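## Task

Put the cartridge into the sealant gun so its front end sits all the way forward in the cup of the front ring, with the nozzle sticking out through that ring. Here the plunger rod starts already pulled back. End with the plunger's disc resting against the cartridge's back end; the trigger is functional. The loaded gun must be left lying on the table itself, not leaning on any other object. Then state that you are done.

## Robot and tools

Robot: two arms, left_arm and right_arm, each with a parallel two-finger gripper and a wrist camera. Bases in the scene frame: left_arm at (-0.019, +0.224, +0.043) m, right_arm at (-0.024, -0.374, +0.001) m, both nearly unrotated. Scene frame: origin at table-top height midway between the arms, +x away from the robot over the table, +z up, left_arm on the +y side. Reported end_effector_position (m) and end_effector_quat_wxyz are in each arm's own base frame. The reported point lies between the finger pads, about 1 cm behind the tips. Fingers point along the gripper's +z; they open and close along its y. Readings can be off by a few centimetres, more at long reach.

execute_actions(actions, cameras): actions is a list of actions; each action is a table of up to 15 rows, one row per 1/30 s step; a short table repeats its last row to step 15. Every row holds 14 numbers in [-1, 1]: left_arm dx, dy, dz, rx, ry, rz, opening, then the same seven for right_arm. The six pose numbers are an offset, not a pose: measured from that arm's Hand target at the start of the action, along the Hand target's own axes, and every row counts from that same start. Scale: 1.0 = 0.6 m or 180 degrees; rx, ry, rz form one rotation vector. Sending the same offset again moves the arm further. Opening is absolute: +1 fully open (0.093 m), -1 closed. To leave an arm alone, send six zeros plus its current opening (a 0 there means half-open, not unchanged). Camera images come back only with an empty actions list or when cameras names them (["all"] for all).

move(target, speed, blend, opening_speed, grip_force, blocking, cameras): target is one 14-number row or a list of up to 15 rows, same layout and scale as above; every row is an offset from the Hand targets at the move's start, not from the previous row. Grippers follow straight lines, all finishing together, capped at 10 s. speed: m/s per path, 0.002 to 2.9, default 0.25 (rotation up to twice that in rad/s); one value or one per target. blend: corner rounding in m for lists, default 0 (stop at each). opening_speed: opening change per second on the -1..1 scale, at least 0.2. grip_force: newtons per pad, 10 to 50, one value or one per arm; stays set; lower values close slowly. blocking=false returns after about 0.5 s while the move continues. The result adds a move: line such as done, off_target, moving, held or fault, plus limits (paced = pose clipped, held = steps withheld). Moves do not avoid obstacles or the other arm; faster moves lag, stray and hit harder.

wait(seconds 0 to 3600) lets time pass without new commands; stop() brakes a running move; zoom_image(camera, region [x0, y0, x1, y1] pixels, at most 504 x 504) enlarges part of the latest image of one of cam_head_left, cam_head_right, cam_high, cam_low, cam_left_wrist, cam_right_wrist (all 896x504); read_manual(section) gives licence texts only; finished_scene(scene 1 or 2) ends the scene irreversibly — call it once the gun is loaded and resting on the table.

Results: Hand target is the last commanded pose after clipping; the next offsets start there. The gripper often stops short of it; re-send the gap as an offset if needed. Each step, commanded orientation is limited to 40 degrees from the measured one. grip_measured runs +1 open to -1 closed; pads meet near -0.94, and each millimetre of object width adds about 0.0208. Commanding roughly 0.41 below the reading for an object's width gives a full-force grip; keep sending that number to hold, and send a value well above it to release. Joint positions end with the finger opening in metres. Joint torques of joints 1 to 3 wrap at ±28 N m. Joint velocities may say within noise.

Cautions: don't drop or let go of moving parts, slam, or push hard on fixed or heavy things; anything that leaves the table fails the task. Avoid the arms or grippers touching or squeezing each other, and strain on the wrist camera cables. Don't route a path close past an arm's own base (the elbow can whip around). Holding loads, stretching out or pushing at unreachable poses heats motors: MOTOR HOT at 75 °C, a fault that folds and disables the arm at 90 °C, collapse at 100 °C. Small moves can go sideways or not happen; check position and tilt after each move. Loose objects may occasionally get nudged.

Each tool is called after ">>>" as a command line: name --argument value for each argument, lists and objects as JSON in quotes; but a table of rows of numbers goes row by row, as --pt "numbers of a row", without its own name.

## Session

Scene 1 done. In scene 2 the rod is already drawn back.

>>> execute_actions --actions '[]'

Scene clock: 0.00 s.
left_arm: end_effector_position=(+0.3033, -0.1736, +0.2012) grip_measured=+1.000 end_effector_quat_wxyz=(+0.565, -0.012, +0.795, -0.219) | right_arm: end_effector_position=(+0.3239, +0.1549, +0.3148) grip_measured=+1.000 end_effector_quat_wxyz=(+0.452, -0.006, +0.814, +0.365)
Joint positions: left_arm=[-0.661 1.001 0.482 0.239 -0.296 -0.469 0.093] | right_arm=[0.262 1.063 1.029 -0.326 -0.401 0.527 0.093]
Joint velocities: within noise
Joint torques (N m): no reading
Heat: left arm: 32 °C; right arm: 31 °C.
Hand target: left_arm +0.3054, -0.1744, +0.2164; +0.580, -0.016, +0.782, -0.226 | right_arm +0.3228, +0.1555, +0.3267; +0.464, -0.014, +0.805, +0.369
Tool commands: left_gripper/opening=+1.0 right_gripper/opening=+1.0

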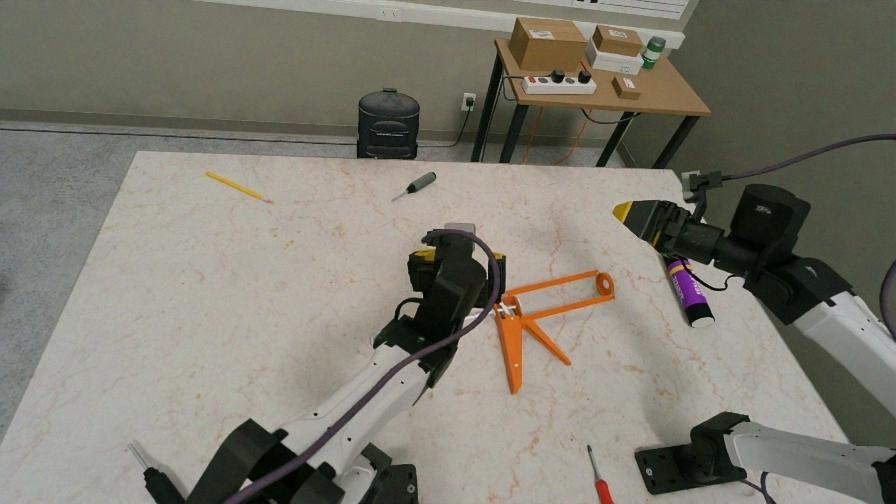

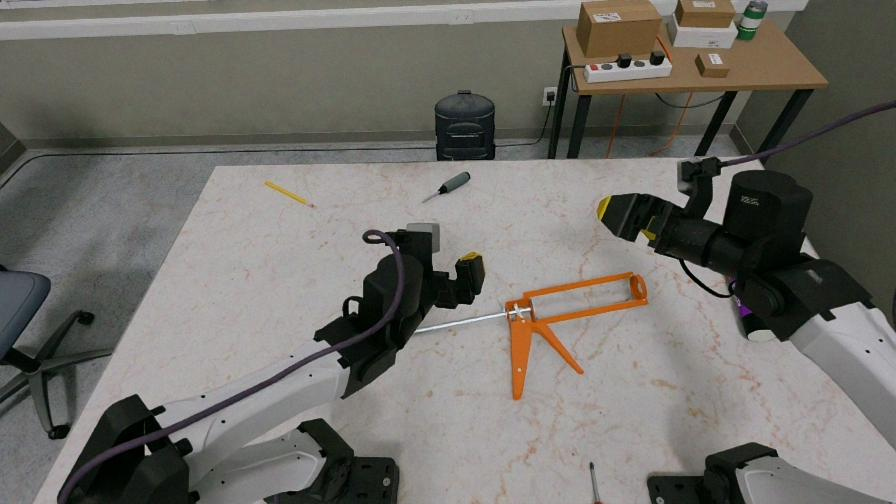

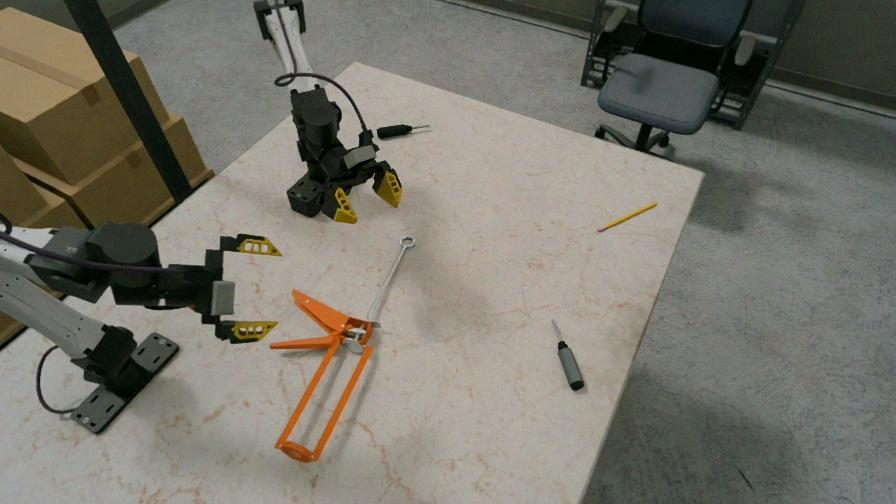

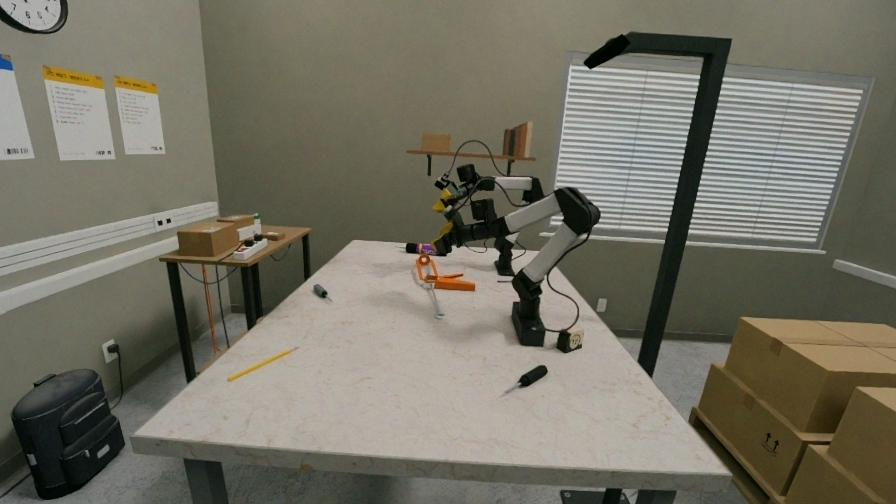

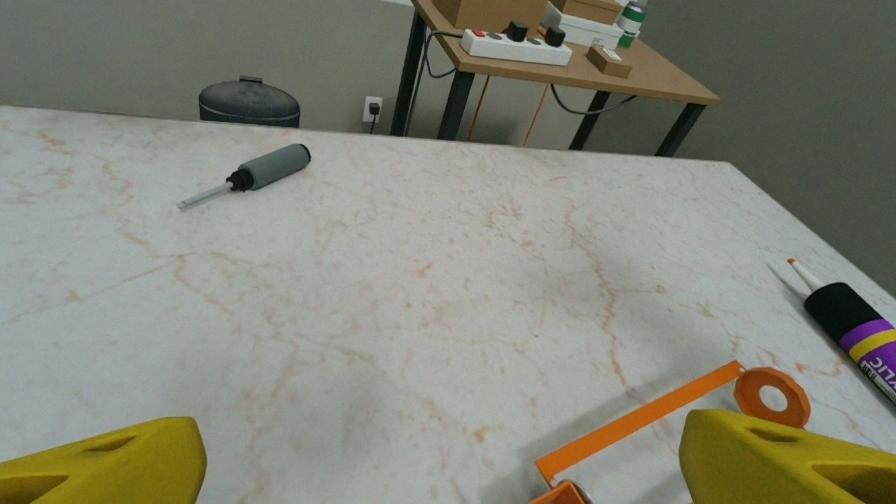

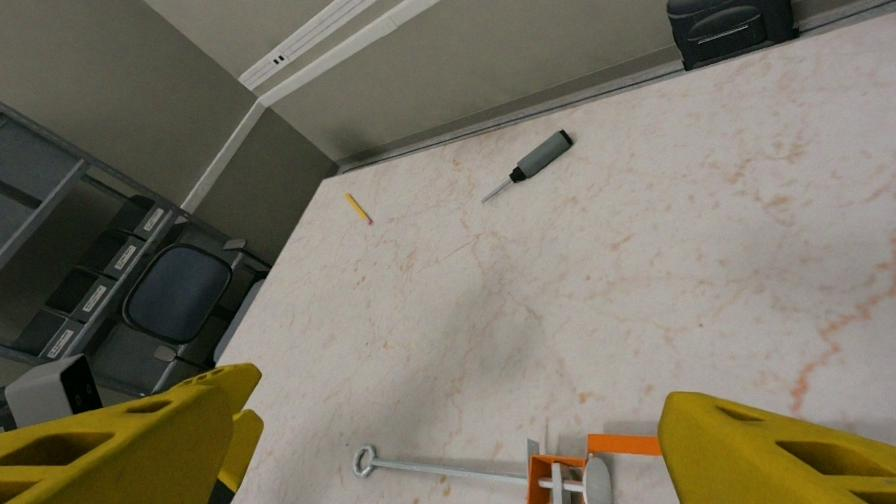

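>>> move --target '[0,0,0,0,0,0,1,-0.0304,-0.467,-0.1257,0.2232,0.3373,-0.0384,1]' --speed 0.3 --cameras '["cam_right_wrist","cam_head_right","cam_head_left"]'

Scene clock: 6.80 s.
left_arm: end_effector_position=(+0.3033, -0.1736, +0.2012) grip_measured=+1.000 end_effector_quat_wxyz=(+0.565, -0.012, +0.795, -0.219) | right_arm: end_effector_position=(+0.3759, -0.0984, +0.1953) grip_measured=+1.000 end_effector_quat_wxyz=(+0.046, -0.076, +0.996, -0.010)
Joint positions: left_arm=[-0.661 1.001 0.482 0.239 -0.296 -0.469 0.093] | right_arm=[-0.261 1.99 2.081 -1.569 -0.012 -0.414 0.093]
Joint torques (N m): left_arm=[-0.2 -2.8 9.24 1.91 -0.1 0.04] | right_arm=[-0.09 -9.25 8.94 0.51 0.09 -0.18]
Heat: left arm: 34 °C; right arm: 33 °C.
Hand target: left_arm +0.3054, -0.1744, +0.2164; +0.580, -0.016, +0.782, -0.226 | right_arm +0.3797, -0.0999, +0.2000; +0.000, -0.087, +0.996, +0.000
Off the commanded pose: left_arm 0.015 m, 2 deg | right_arm 0.006 m, 5 deg.
joint sent to its limit (right arm) — joint 4 (wrist pitch), lower limit. The joint targets are off in position and orientation.
move: off_target (right_arm)
Images, in order (width x height): cam_head_left 896x504, cam_head_right 896x504, cam_right_wrist 896x504.

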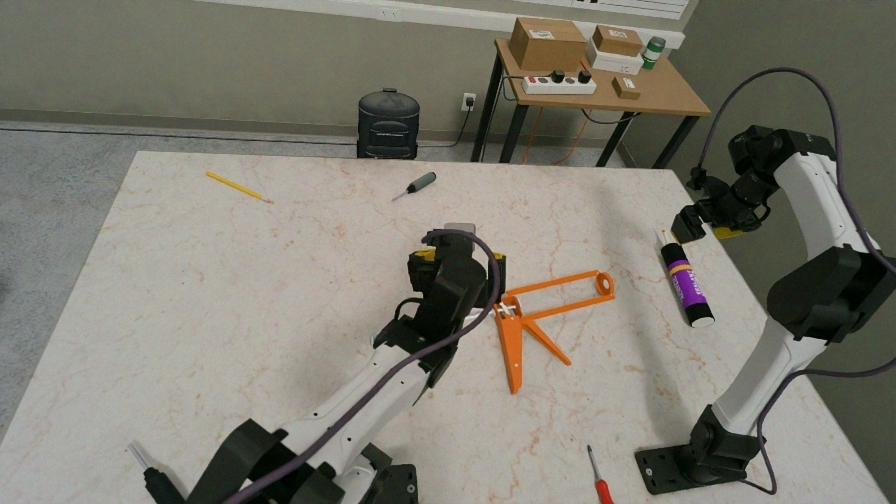

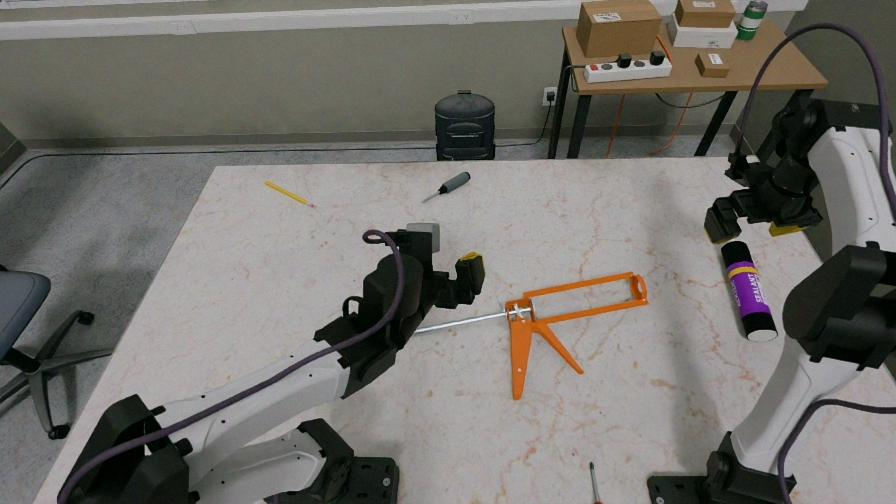

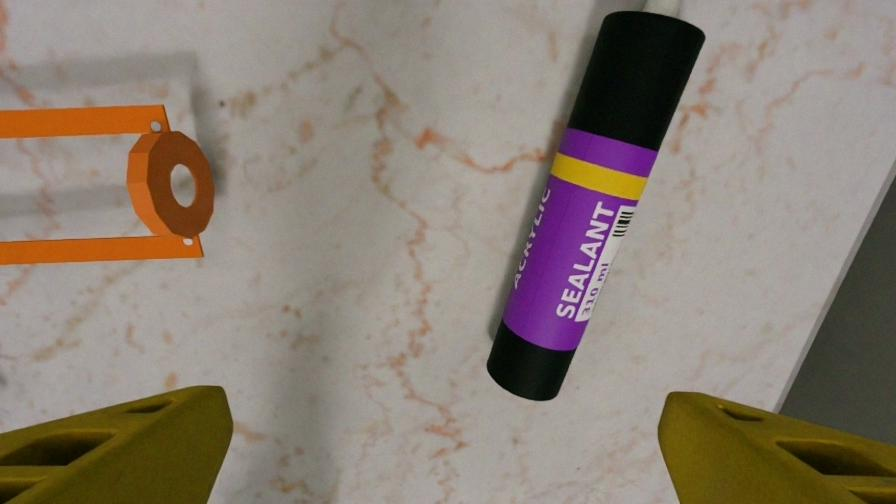

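>>> move --target '[0,0,0,0,0,0,1,-0.0275,0.3167,0.05,0,0,0.5,1]' --speed 0.35 --cameras '["cam_right_wrist"]'

Scene clock: 13.70 s.
left_arm: end_effector_position=(+0.3033, -0.1736, +0.2012) grip_measured=+1.000 end_effector_quat_wxyz=(+0.565, -0.012, +0.795, -0.219) | right_arm: end_effector_position=(+0.3590, +0.0904, +0.1711) grip_measured=+1.000 end_effector_quat_wxyz=(-0.004, +0.635, +0.772, +0.000)
Joint positions: left_arm=[-0.661 1.001 0.482 0.239 -0.296 -0.469 0.093] | right_arm=[0.243 1.984 1.977 -1.569 -0.007 1.62 0.093]
Joint torques (N m): left_arm=[-0.21 -2.8 9.24 1.91 -0.11 0.05] | right_arm=[0.64 -9.25 6.98 0.36 0.03 0.1]
Heat: left arm: 35 °C; right arm: 34 °C.
Hand target: left_arm +0.3054, -0.1744, +0.2164; +0.580, -0.016, +0.782, -0.226 | right_arm +0.3631, +0.0901, +0.1700; +0.000, +0.643, +0.766, +0.000
Off the commanded pose: left_arm 0.015 m, 2 deg | right_arm 0.004 m, 1 deg.
move: done

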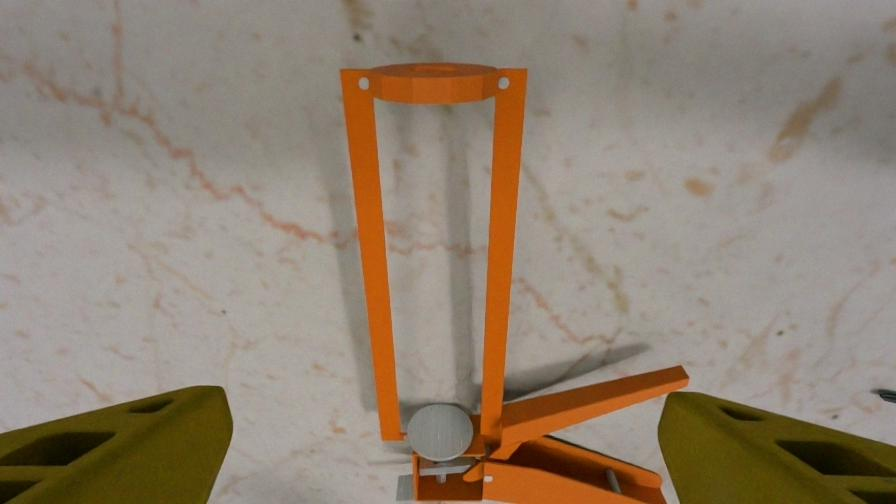

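>>> move --target '[0.1243,0.2858,-0.109,-0.3416,0.2349,-0.5776,0.2,-0.4587,-0.0089,0.1,0,0,-0.4144,1]' --speed 0.35 --cameras '["cam_right_wrist","cam_left_wrist","cam_head_left","cam_head_right"]'

Scene clock: 22.10 s.
left_arm: end_effector_position=(+0.2536, -0.0188, +0.0904) grip_measured=+0.202 end_effector_quat_wxyz=(+0.150, +0.764, -0.603, +0.173) | right_arm: end_effector_position=(+0.4004, -0.1803, +0.1078) grip_measured=+1.000 end_effector_quat_wxyz=(-0.006, +0.056, +0.998, +0.001)
Joint positions: left_arm=[0.226 1.504 1.017 -1.101 0.462 -1.576 0.055] | right_arm=[-0.422 2.281 2.187 -1.487 0.002 -0.31 0.093]
Joint torques (N m): left_arm=[0.4 -4.33 9.37 0.18 0.37 0.08] | right_arm=[-0.09 -11.58 9.2 0.3 -0.02 -0.17]
Heat: left arm: 36 °C; right arm: 34 °C.
Hand target: left_arm +0.2620, -0.0200, +0.1001; +0.150, +0.761, -0.602, +0.189 | right_arm +0.4055, -0.1819, +0.1100; +0.000, +0.047, +0.999, +0.000
Off the commanded pose: left_arm 0.013 m, 2 deg | right_arm 0.006 m, 1 deg.
move: off_target (left_arm)
Images, in order (width x height): cam_head_left 896x504, cam_head_right 896x504, cam_left_wrist 896x504, cam_right_wrist 896x504.

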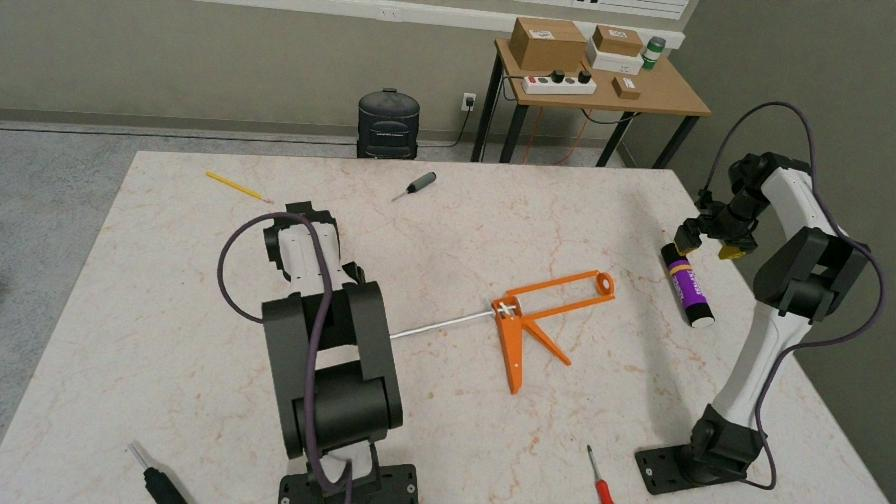

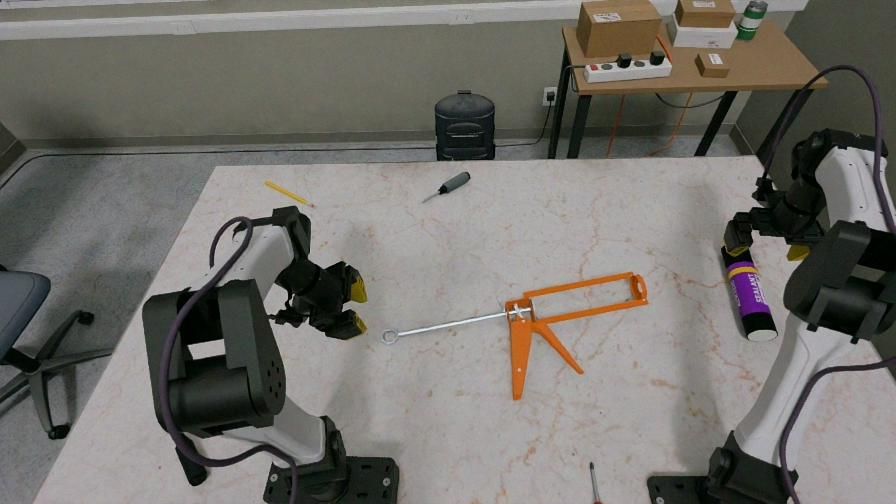

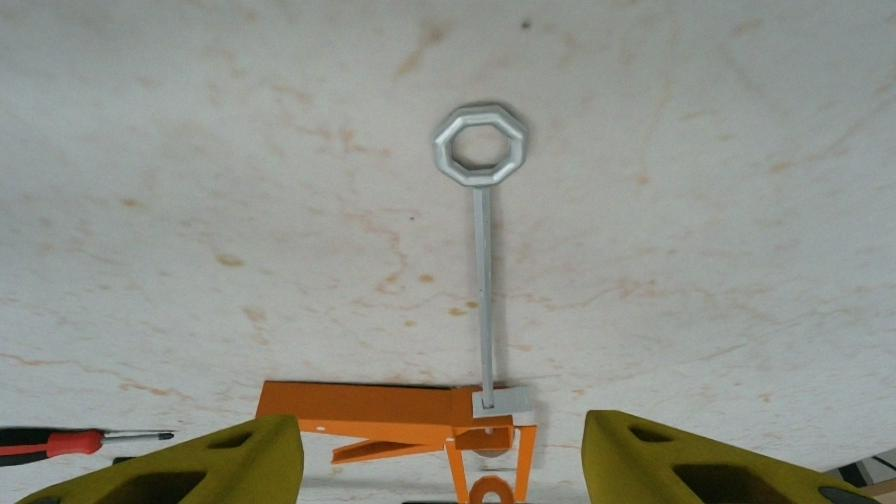

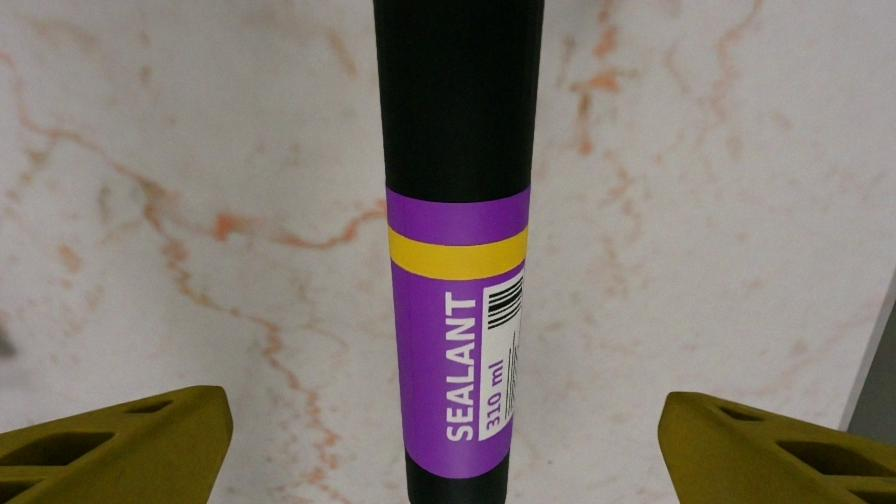

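>>> move --target '[-0.0648,-0.0133,0.0865,0,0,0,0.2,-0.0007,-0.0075,0.1267,0,0,0,1]' --speed 0.15 --grip_force '[40,50]' --cameras '["cam_right_wrist","cam_left_wrist"]'

Scene clock: 26.40 s.
left_arm: end_effector_position=(+0.2636, -0.0067, +0.0362) grip_measured=+0.202 end_effector_quat_wxyz=(+0.148, +0.764, -0.603, +0.176) | right_arm: end_effector_position=(+0.4035, -0.1817, +0.0398) grip_measured=+1.000 end_effector_quat_wxyz=(-0.004, +0.052, +0.999, +0.000)
Joint positions: left_arm=[0.264 1.63 0.911 -0.882 0.463 -1.535 0.055] | right_arm=[-0.422 2.291 1.932 -1.22 0.002 -0.319 0.093]
Joint torques (N m): left_arm=[0.39 -4.92 5.04 0.44 0.35 0.1] | right_arm=[-0.51 -12.01 5.82 0.65 -0.01 -0.17]
Heat: left arm: 36 °C; right arm: 35 °C.
Hand target: left_arm +0.2674, -0.0084, +0.0360; +0.150, +0.761, -0.602, +0.189 | right_arm +0.4055, -0.1864, +0.0340; +0.000, +0.047, +0.999, +0.000
Off the commanded pose: left_arm 0.004 m, 2 deg | right_arm 0.008 m, 1 deg.
grip_force (N): 40, 50
move: done
Images, in order (width x height): cam_left_wrist 896x504, cam_right_wrist 896x504.

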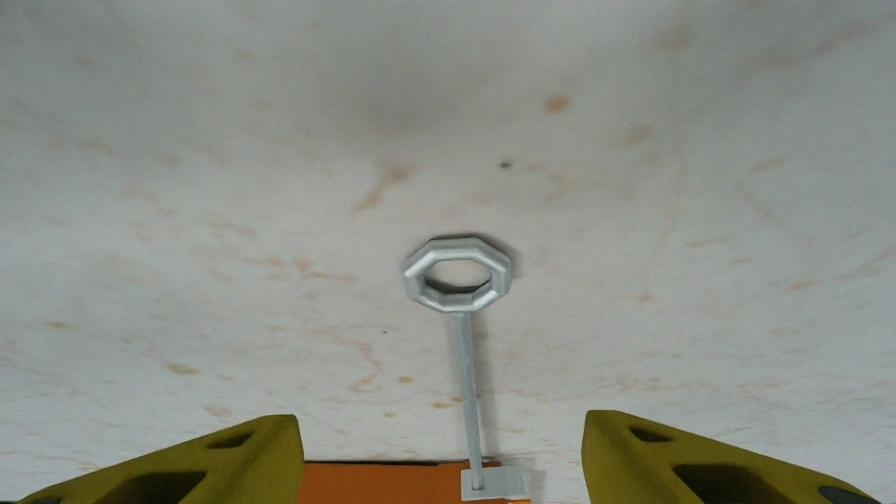

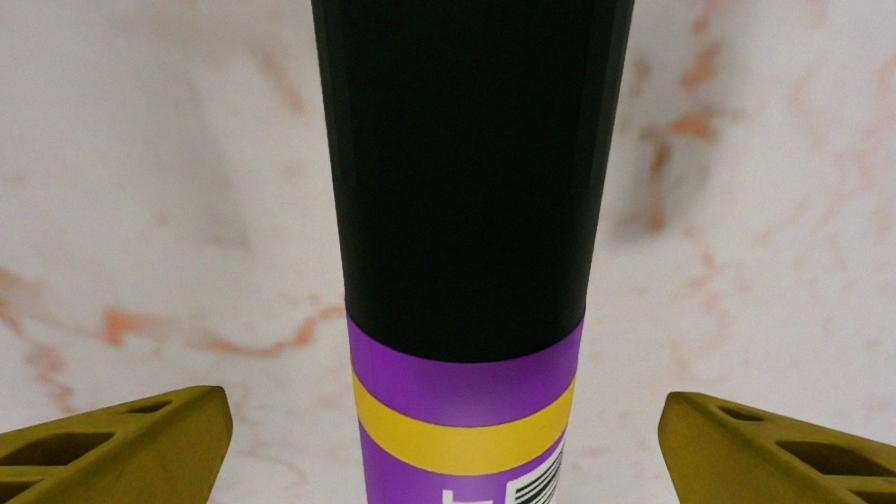

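>>> move --target '[-0.0042,0.0021,0.1187,0,0,0,0.2,-0.0003,-0.0083,0.0067,0,0,0,1]' --speed 0.12 --cameras '["cam_right_wrist","cam_left_wrist"]'

Scene clock: 29.63 s.
left_arm: end_effector_position=(+0.2703, -0.0332, -0.0277) grip_measured=+0.202 end_effector_quat_wxyz=(+0.146, +0.764, -0.602, +0.180) | right_arm: end_effector_position=(+0.4022, -0.1878, +0.0366) grip_measured=+1.000 end_effector_quat_wxyz=(-0.004, +0.053, +0.999, +0.001)
Joint positions: left_arm=[0.16 1.774 0.765 -0.531 0.466 -1.654 0.055] | right_arm=[-0.436 2.298 1.932 -1.213 0.002 -0.329 0.093]
Joint torques (N m): left_arm=[-0.88 -5.27 4.26 0.55 0.31 -0.06] | right_arm=[-0.62 -11.69 6.05 0.68 0 -0.18]
Heat: left arm: 36 °C; right arm: 35 °C.
Hand target: left_arm +0.2733, -0.0390, -0.0281; +0.150, +0.761, -0.602, +0.189 | right_arm +0.4052, -0.1914, +0.0299; +0.000, +0.047, +0.999, +0.000
Off the commanded pose: left_arm 0.007 m, 1 deg | right_arm 0.008 m, 1 deg.
grip_force (N): 40, 50
move: done
Images, in order (width x height): cam_left_wrist 896x504, cam_right_wrist 896x504.

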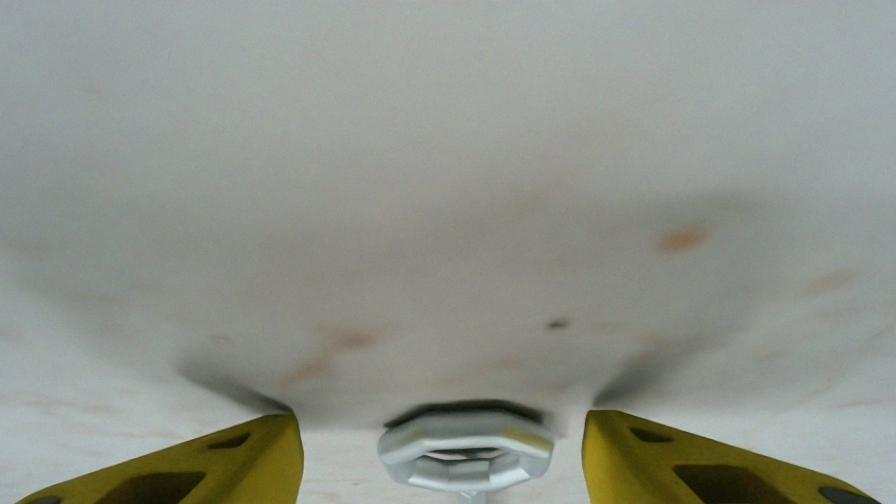

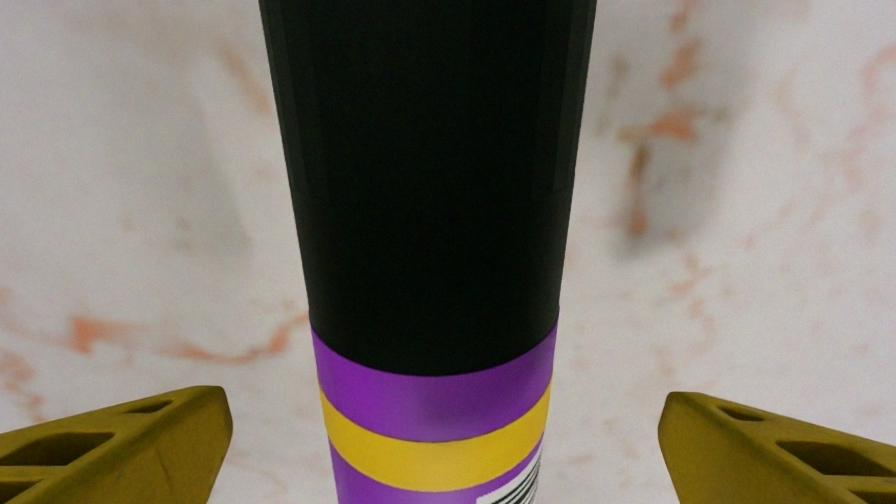

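>>> move --pt "0.002 -0.0067 0.0005 0 0 0 0.2 0 0 0 0 0 0 1" --pt "0.002 -0.0067 0.0005 0 0 0 -0.75 0 0 0 0 0 0 -0.35" --speed 0.12 --cameras '["cam_right_wrist","cam_left_wrist"]'

Scene clock: 33.77 s.
left_arm: end_effector_position=(+0.2710, -0.0362, -0.0279) grip_measured=-0.747 end_effector_quat_wxyz=(+0.152, +0.763, -0.600, +0.185) | right_arm: end_effector_position=(+0.4031, -0.1867, +0.0366) grip_measured=-0.257 end_effector_quat_wxyz=(-0.003, +0.051, +0.999, +0.000)
Joint positions: left_arm=[0.157 1.781 0.765 -0.525 0.482 -1.659 0.009] | right_arm=[-0.433 2.298 1.932 -1.211 0.002 -0.331 0.033]
Joint torques (N m): left_arm=[-0.87 -4.88 5.87 0.49 0.18 -0.04] | right_arm=[-0.55 -11.81 6.05 0.66 -0.03 -0.18]
Heat: left arm: 36 °C; right arm: 34 °C.
Hand target: left_arm +0.2775, -0.0393, -0.0278; +0.150, +0.761, -0.602, +0.189 | right_arm +0.4052, -0.1914, +0.0299; +0.000, +0.047, +0.999, +0.000
Off the commanded pose: left_arm 0.007 m, 1 deg | right_arm 0.008 m, 1 deg.
grip_force (N): 40, 50
move: done
Images, in order (width x height): cam_left_wrist 896x504, cam_right_wrist 896x504.

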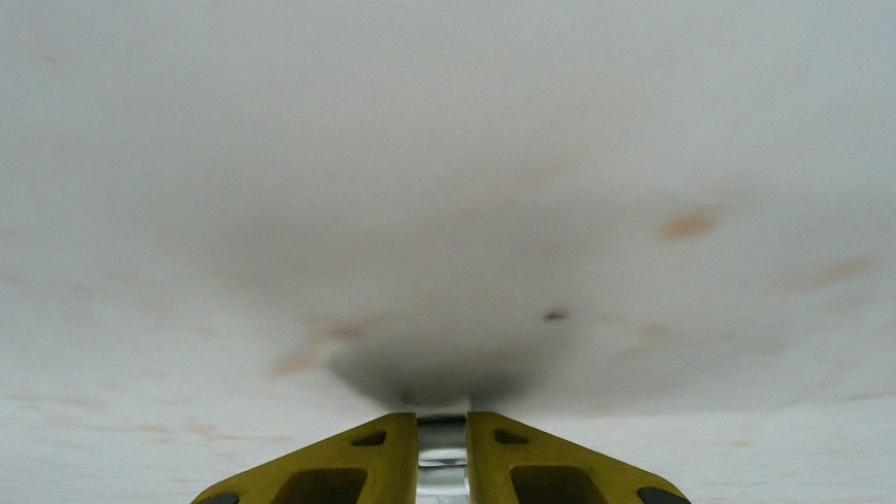

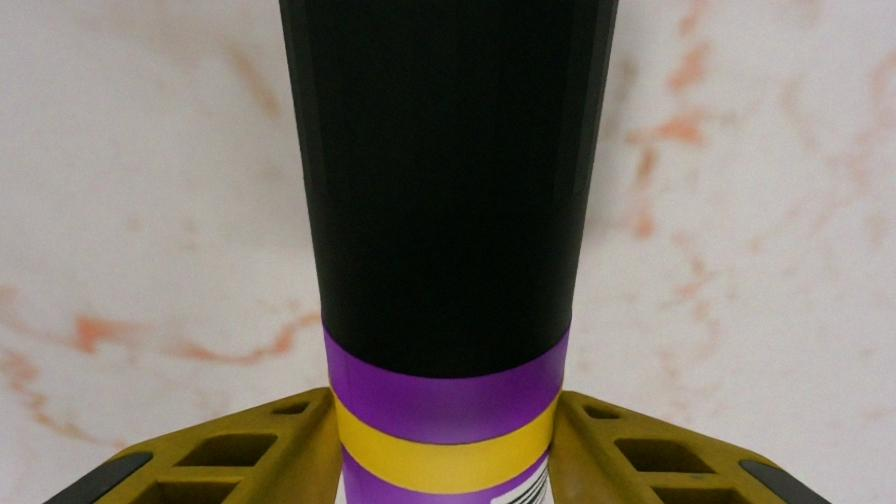

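>>> zoom_image --camera "cam_left_wrist" --region '[360, 380, 540, 504]'

>>> wait --seconds 0.1 --cameras '["cam_high","cam_head_right"]'

>>> zoom_image --camera "cam_head_right" --region '[320, 260, 540, 400]'

>>> zoom_image --camera "cam_high" --region '[320, 180, 500, 330]'

Scaled by 2.800.

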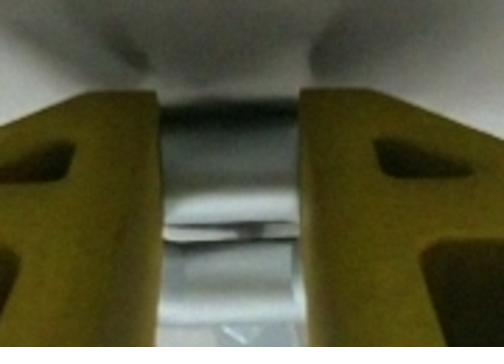

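Scene clock: 35.47 s.
left_arm: end_effector_position=(+0.2710, -0.0362, -0.0279) grip_measured=-0.747 end_effector_quat_wxyz=(+0.152, +0.763, -0.600, +0.185) | right_arm: end_effector_position=(+0.4031, -0.1867, +0.0366) grip_measured=-0.257 end_effector_quat_wxyz=(-0.003, +0.051, +0.999, +0.000)
Joint positions: left_arm=[0.157 1.781 0.765 -0.525 0.482 -1.659 0.009] | right_arm=[-0.433 2.298 1.932 -1.211 0.002 -0.331 0.033]
Joint torques (N m): left_arm=[-0.88 -4.88 5.9 0.49 0.18 -0.04] | right_arm=[-0.59 -11.86 6.11 0.66 -0.04 -0.18]
Heat: left arm: 36 °C; right arm: 34 °C.
Hand target: left_arm +0.2775, -0.0393, -0.0278; +0.150, +0.761, -0.602, +0.189 | right_arm +0.4052, -0.1914, +0.0299; +0.000, +0.047, +0.999, +0.000
Tool commands: left_gripper/opening=-0.75 right_gripper/opening=-0.35
Off the commanded pose: left_arm 0.007 m, 1 deg | right_arm 0.008 m, 1 deg.
grip_force (N): 40, 50
wait: 0.10 s; at rest from the start
Images, in order (width x height): cam_head_right 896x504, cam_high 896x504.

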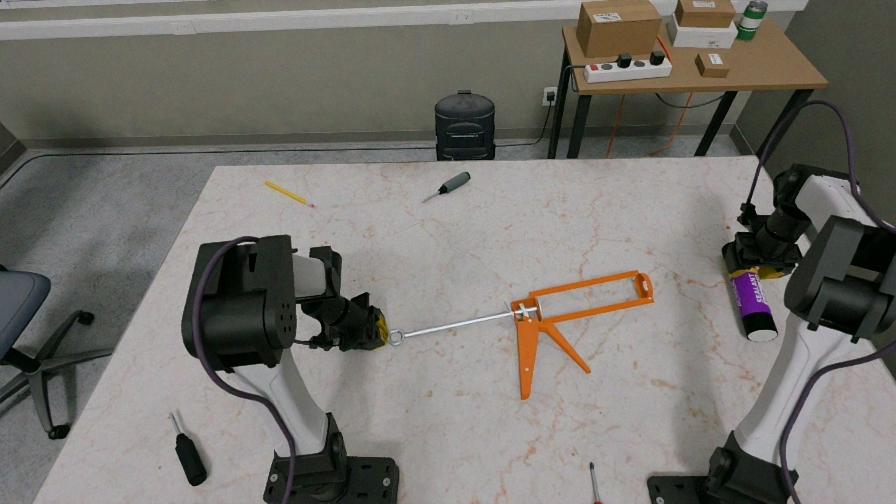

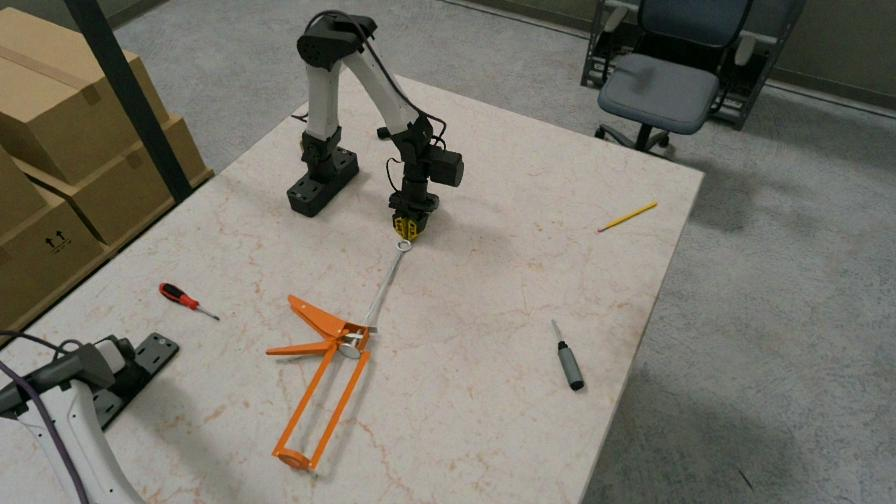

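Scaled by 2.291.

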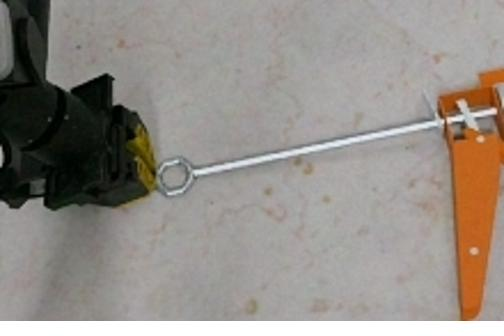

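Scaled by 2.800.

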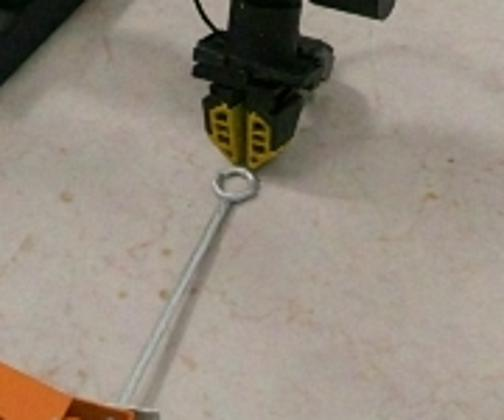

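>>> move --pt "0 0 0 0 0 0 0.2 0 0 -0.005 0 0 0 -0.35" --pt "0.0323 0 0.0172 0 0 0 0.2 0 0 -0.125 0 0 0 -0.35" --speed 0.12 --cameras '["cam_right_wrist","cam_left_wrist","cam_head_right"]'

Scene clock: 39.33 s.
left_arm: end_effector_position=(+0.2739, -0.0609, -0.0283) grip_measured=+0.198 end_effector_quat_wxyz=(+0.158, +0.760, -0.604, +0.181) | right_arm: end_effector_position=(+0.4021, -0.1850, +0.0881) grip_measured=-0.257 end_effector_quat_wxyz=(-0.014, +0.053, +0.998, +0.010)
Joint positions: left_arm=[0.063 1.784 0.765 -0.489 0.482 -1.751 0.055] | right_arm=[-0.435 2.32 2.173 -1.458 -0.009 -0.329 0.033]
Joint torques (N m): left_arm=[-0.81 -5.27 5.76 0.63 0.12 -0.06] | right_arm=[-0.53 -14.09 10.82 0.01 -0.01 -0.17]
Heat: left arm: 36 °C; right arm: 35 °C.
Hand target: left_arm +0.2826, -0.0606, -0.0278; +0.150, +0.761, -0.602, +0.189 | right_arm +0.4052, -0.1914, +0.1049; +0.000, +0.047, +0.999, +0.000
Off the commanded pose: left_arm 0.009 m, 1 deg | right_arm 0.018 m, 2 deg.
grip_force (N): 40, 50
move: off_target (right_arm)
Images, in order (width x height): cam_head_right 896x504, cam_left_wrist 896x504, cam_right_wrist 896x504.

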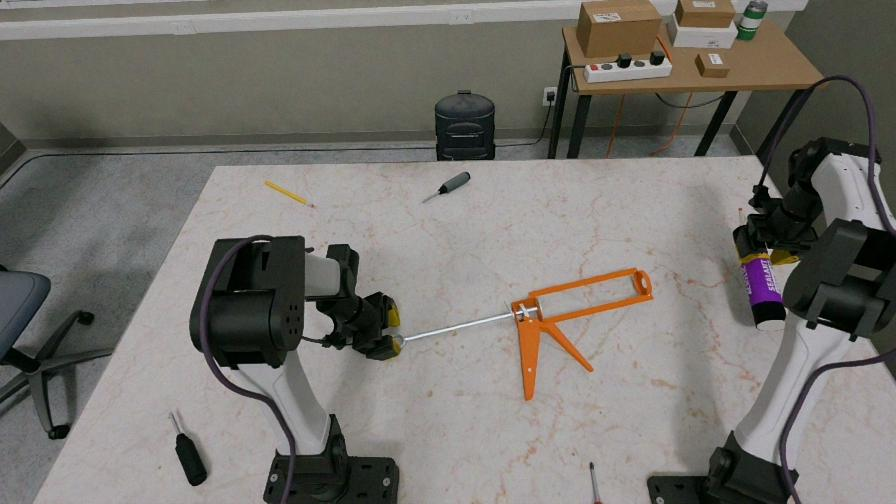

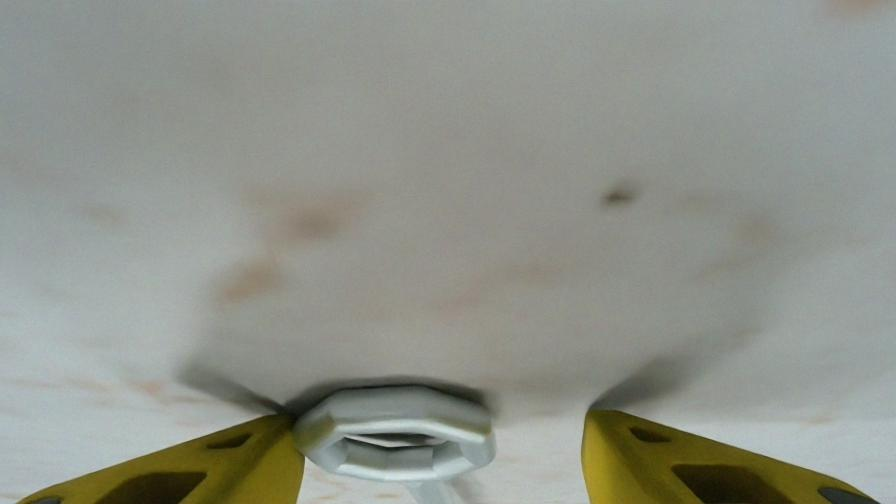

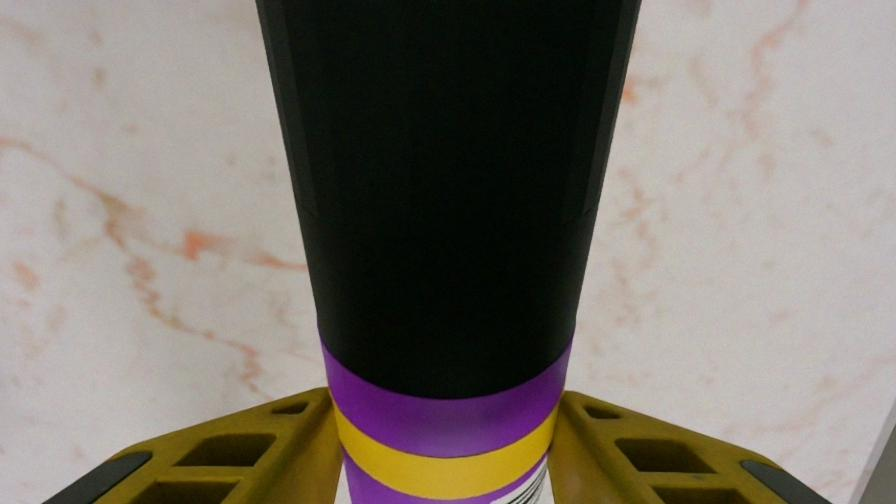

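>>> move --pt "0 0.0143 0 0 0 0 0.2 0.0286 0.1246 -0.05 0 0 0 -0.35" --pt "0 0.0143 0 0 0 0 -0.75 0.0286 0.1246 -0.05 0 0 0 -0.35" --speed 0.15 --cameras '["cam_right_wrist","cam_left_wrist","cam_head_right","cam_head_left"]'

Scene clock: 50.67 s.
left_arm: end_effector_position=(+0.2700, -0.0616, -0.0295) grip_measured=-0.282 end_effector_quat_wxyz=(+0.165, +0.767, -0.592, +0.183) | right_arm: end_effector_position=(+0.4003, -0.1168, +0.1082) grip_measured=-0.257 end_effector_quat_wxyz=(-0.019, +0.040, +0.999, +0.009)
Joint positions: left_arm=[0.069 1.779 0.747 -0.479 0.496 -1.774 0.032] | right_arm=[-0.287 2.203 2.058 -1.467 -0.009 -0.207 0.033]
Joint torques (N m): left_arm=[-0.92 -6.98 3.9 0.61 0.09 0.02] | right_arm=[0.06 -18.1 6.84 -0.01 -0.03 0.11]
Heat: left arm: 35 °C; right arm: 37 °C.
Hand target: left_arm +0.2742, -0.0626, -0.0278; +0.150, +0.761, -0.602, +0.189 | right_arm +0.3952, -0.1154, +0.1349; +0.000, +0.047, +0.999, +0.000
Off the commanded pose: left_arm 0.005 m, 2 deg | right_arm 0.027 m, 3 deg.
grip_force (N): 40, 50
move: off_target (right_arm)
Images, in order (width x height): cam_head_left 896x504, cam_head_right 896x504, cam_left_wrist 896x504, cam_right_wrist 896x504.

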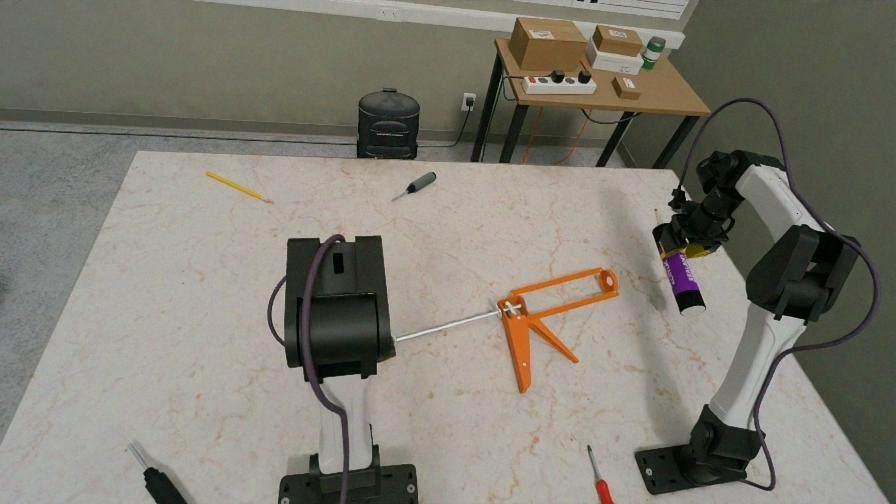

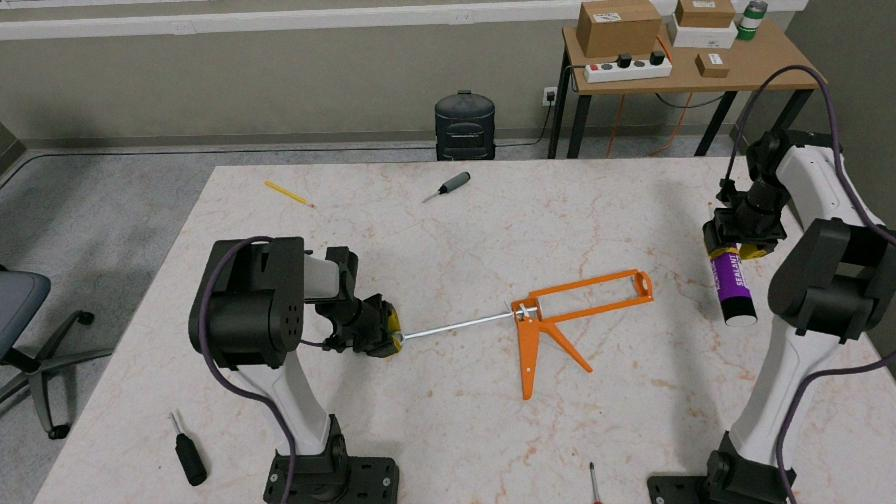

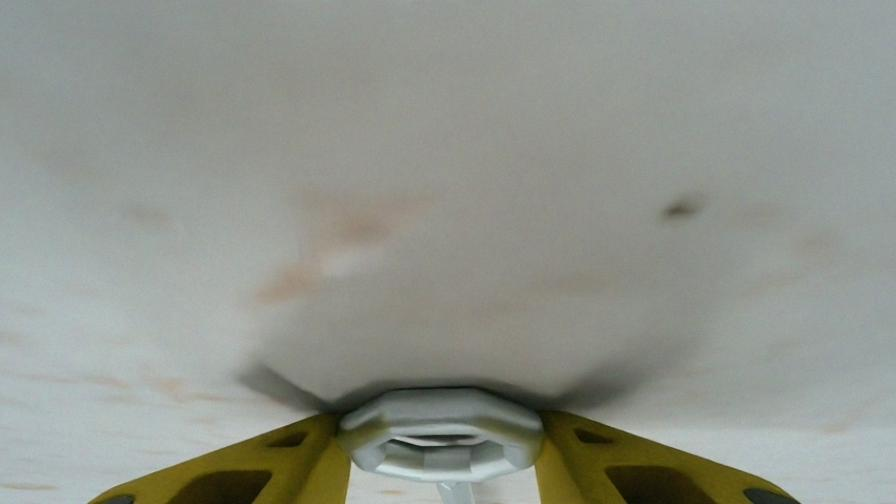

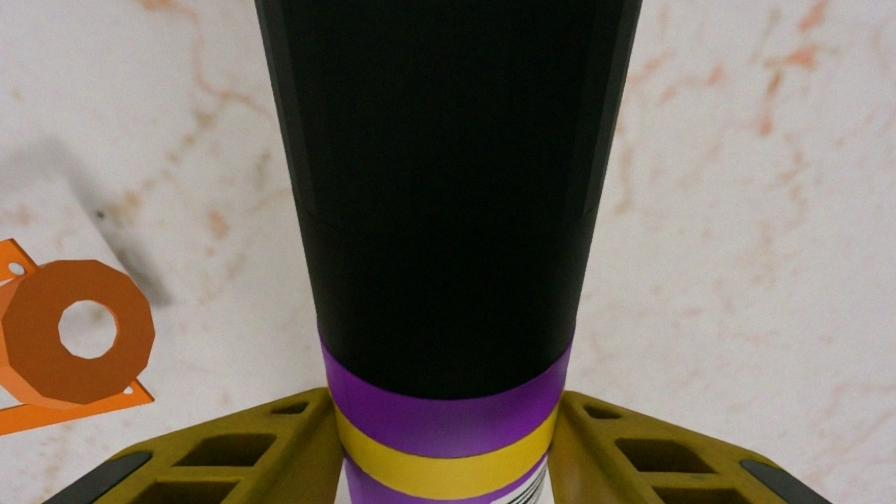

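>>> zoom_image --camera "cam_head_right" --region '[490, 250, 670, 350]'

>>> zoom_image --camera "cam_head_left" --region '[480, 250, 660, 350]'

Scaled by 2.800.

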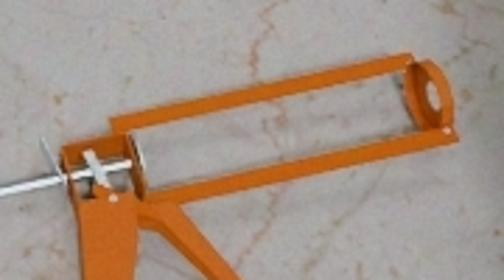

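Scaled by 2.800.

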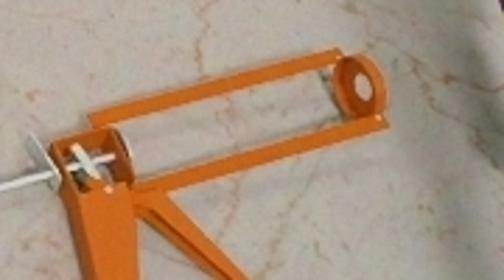

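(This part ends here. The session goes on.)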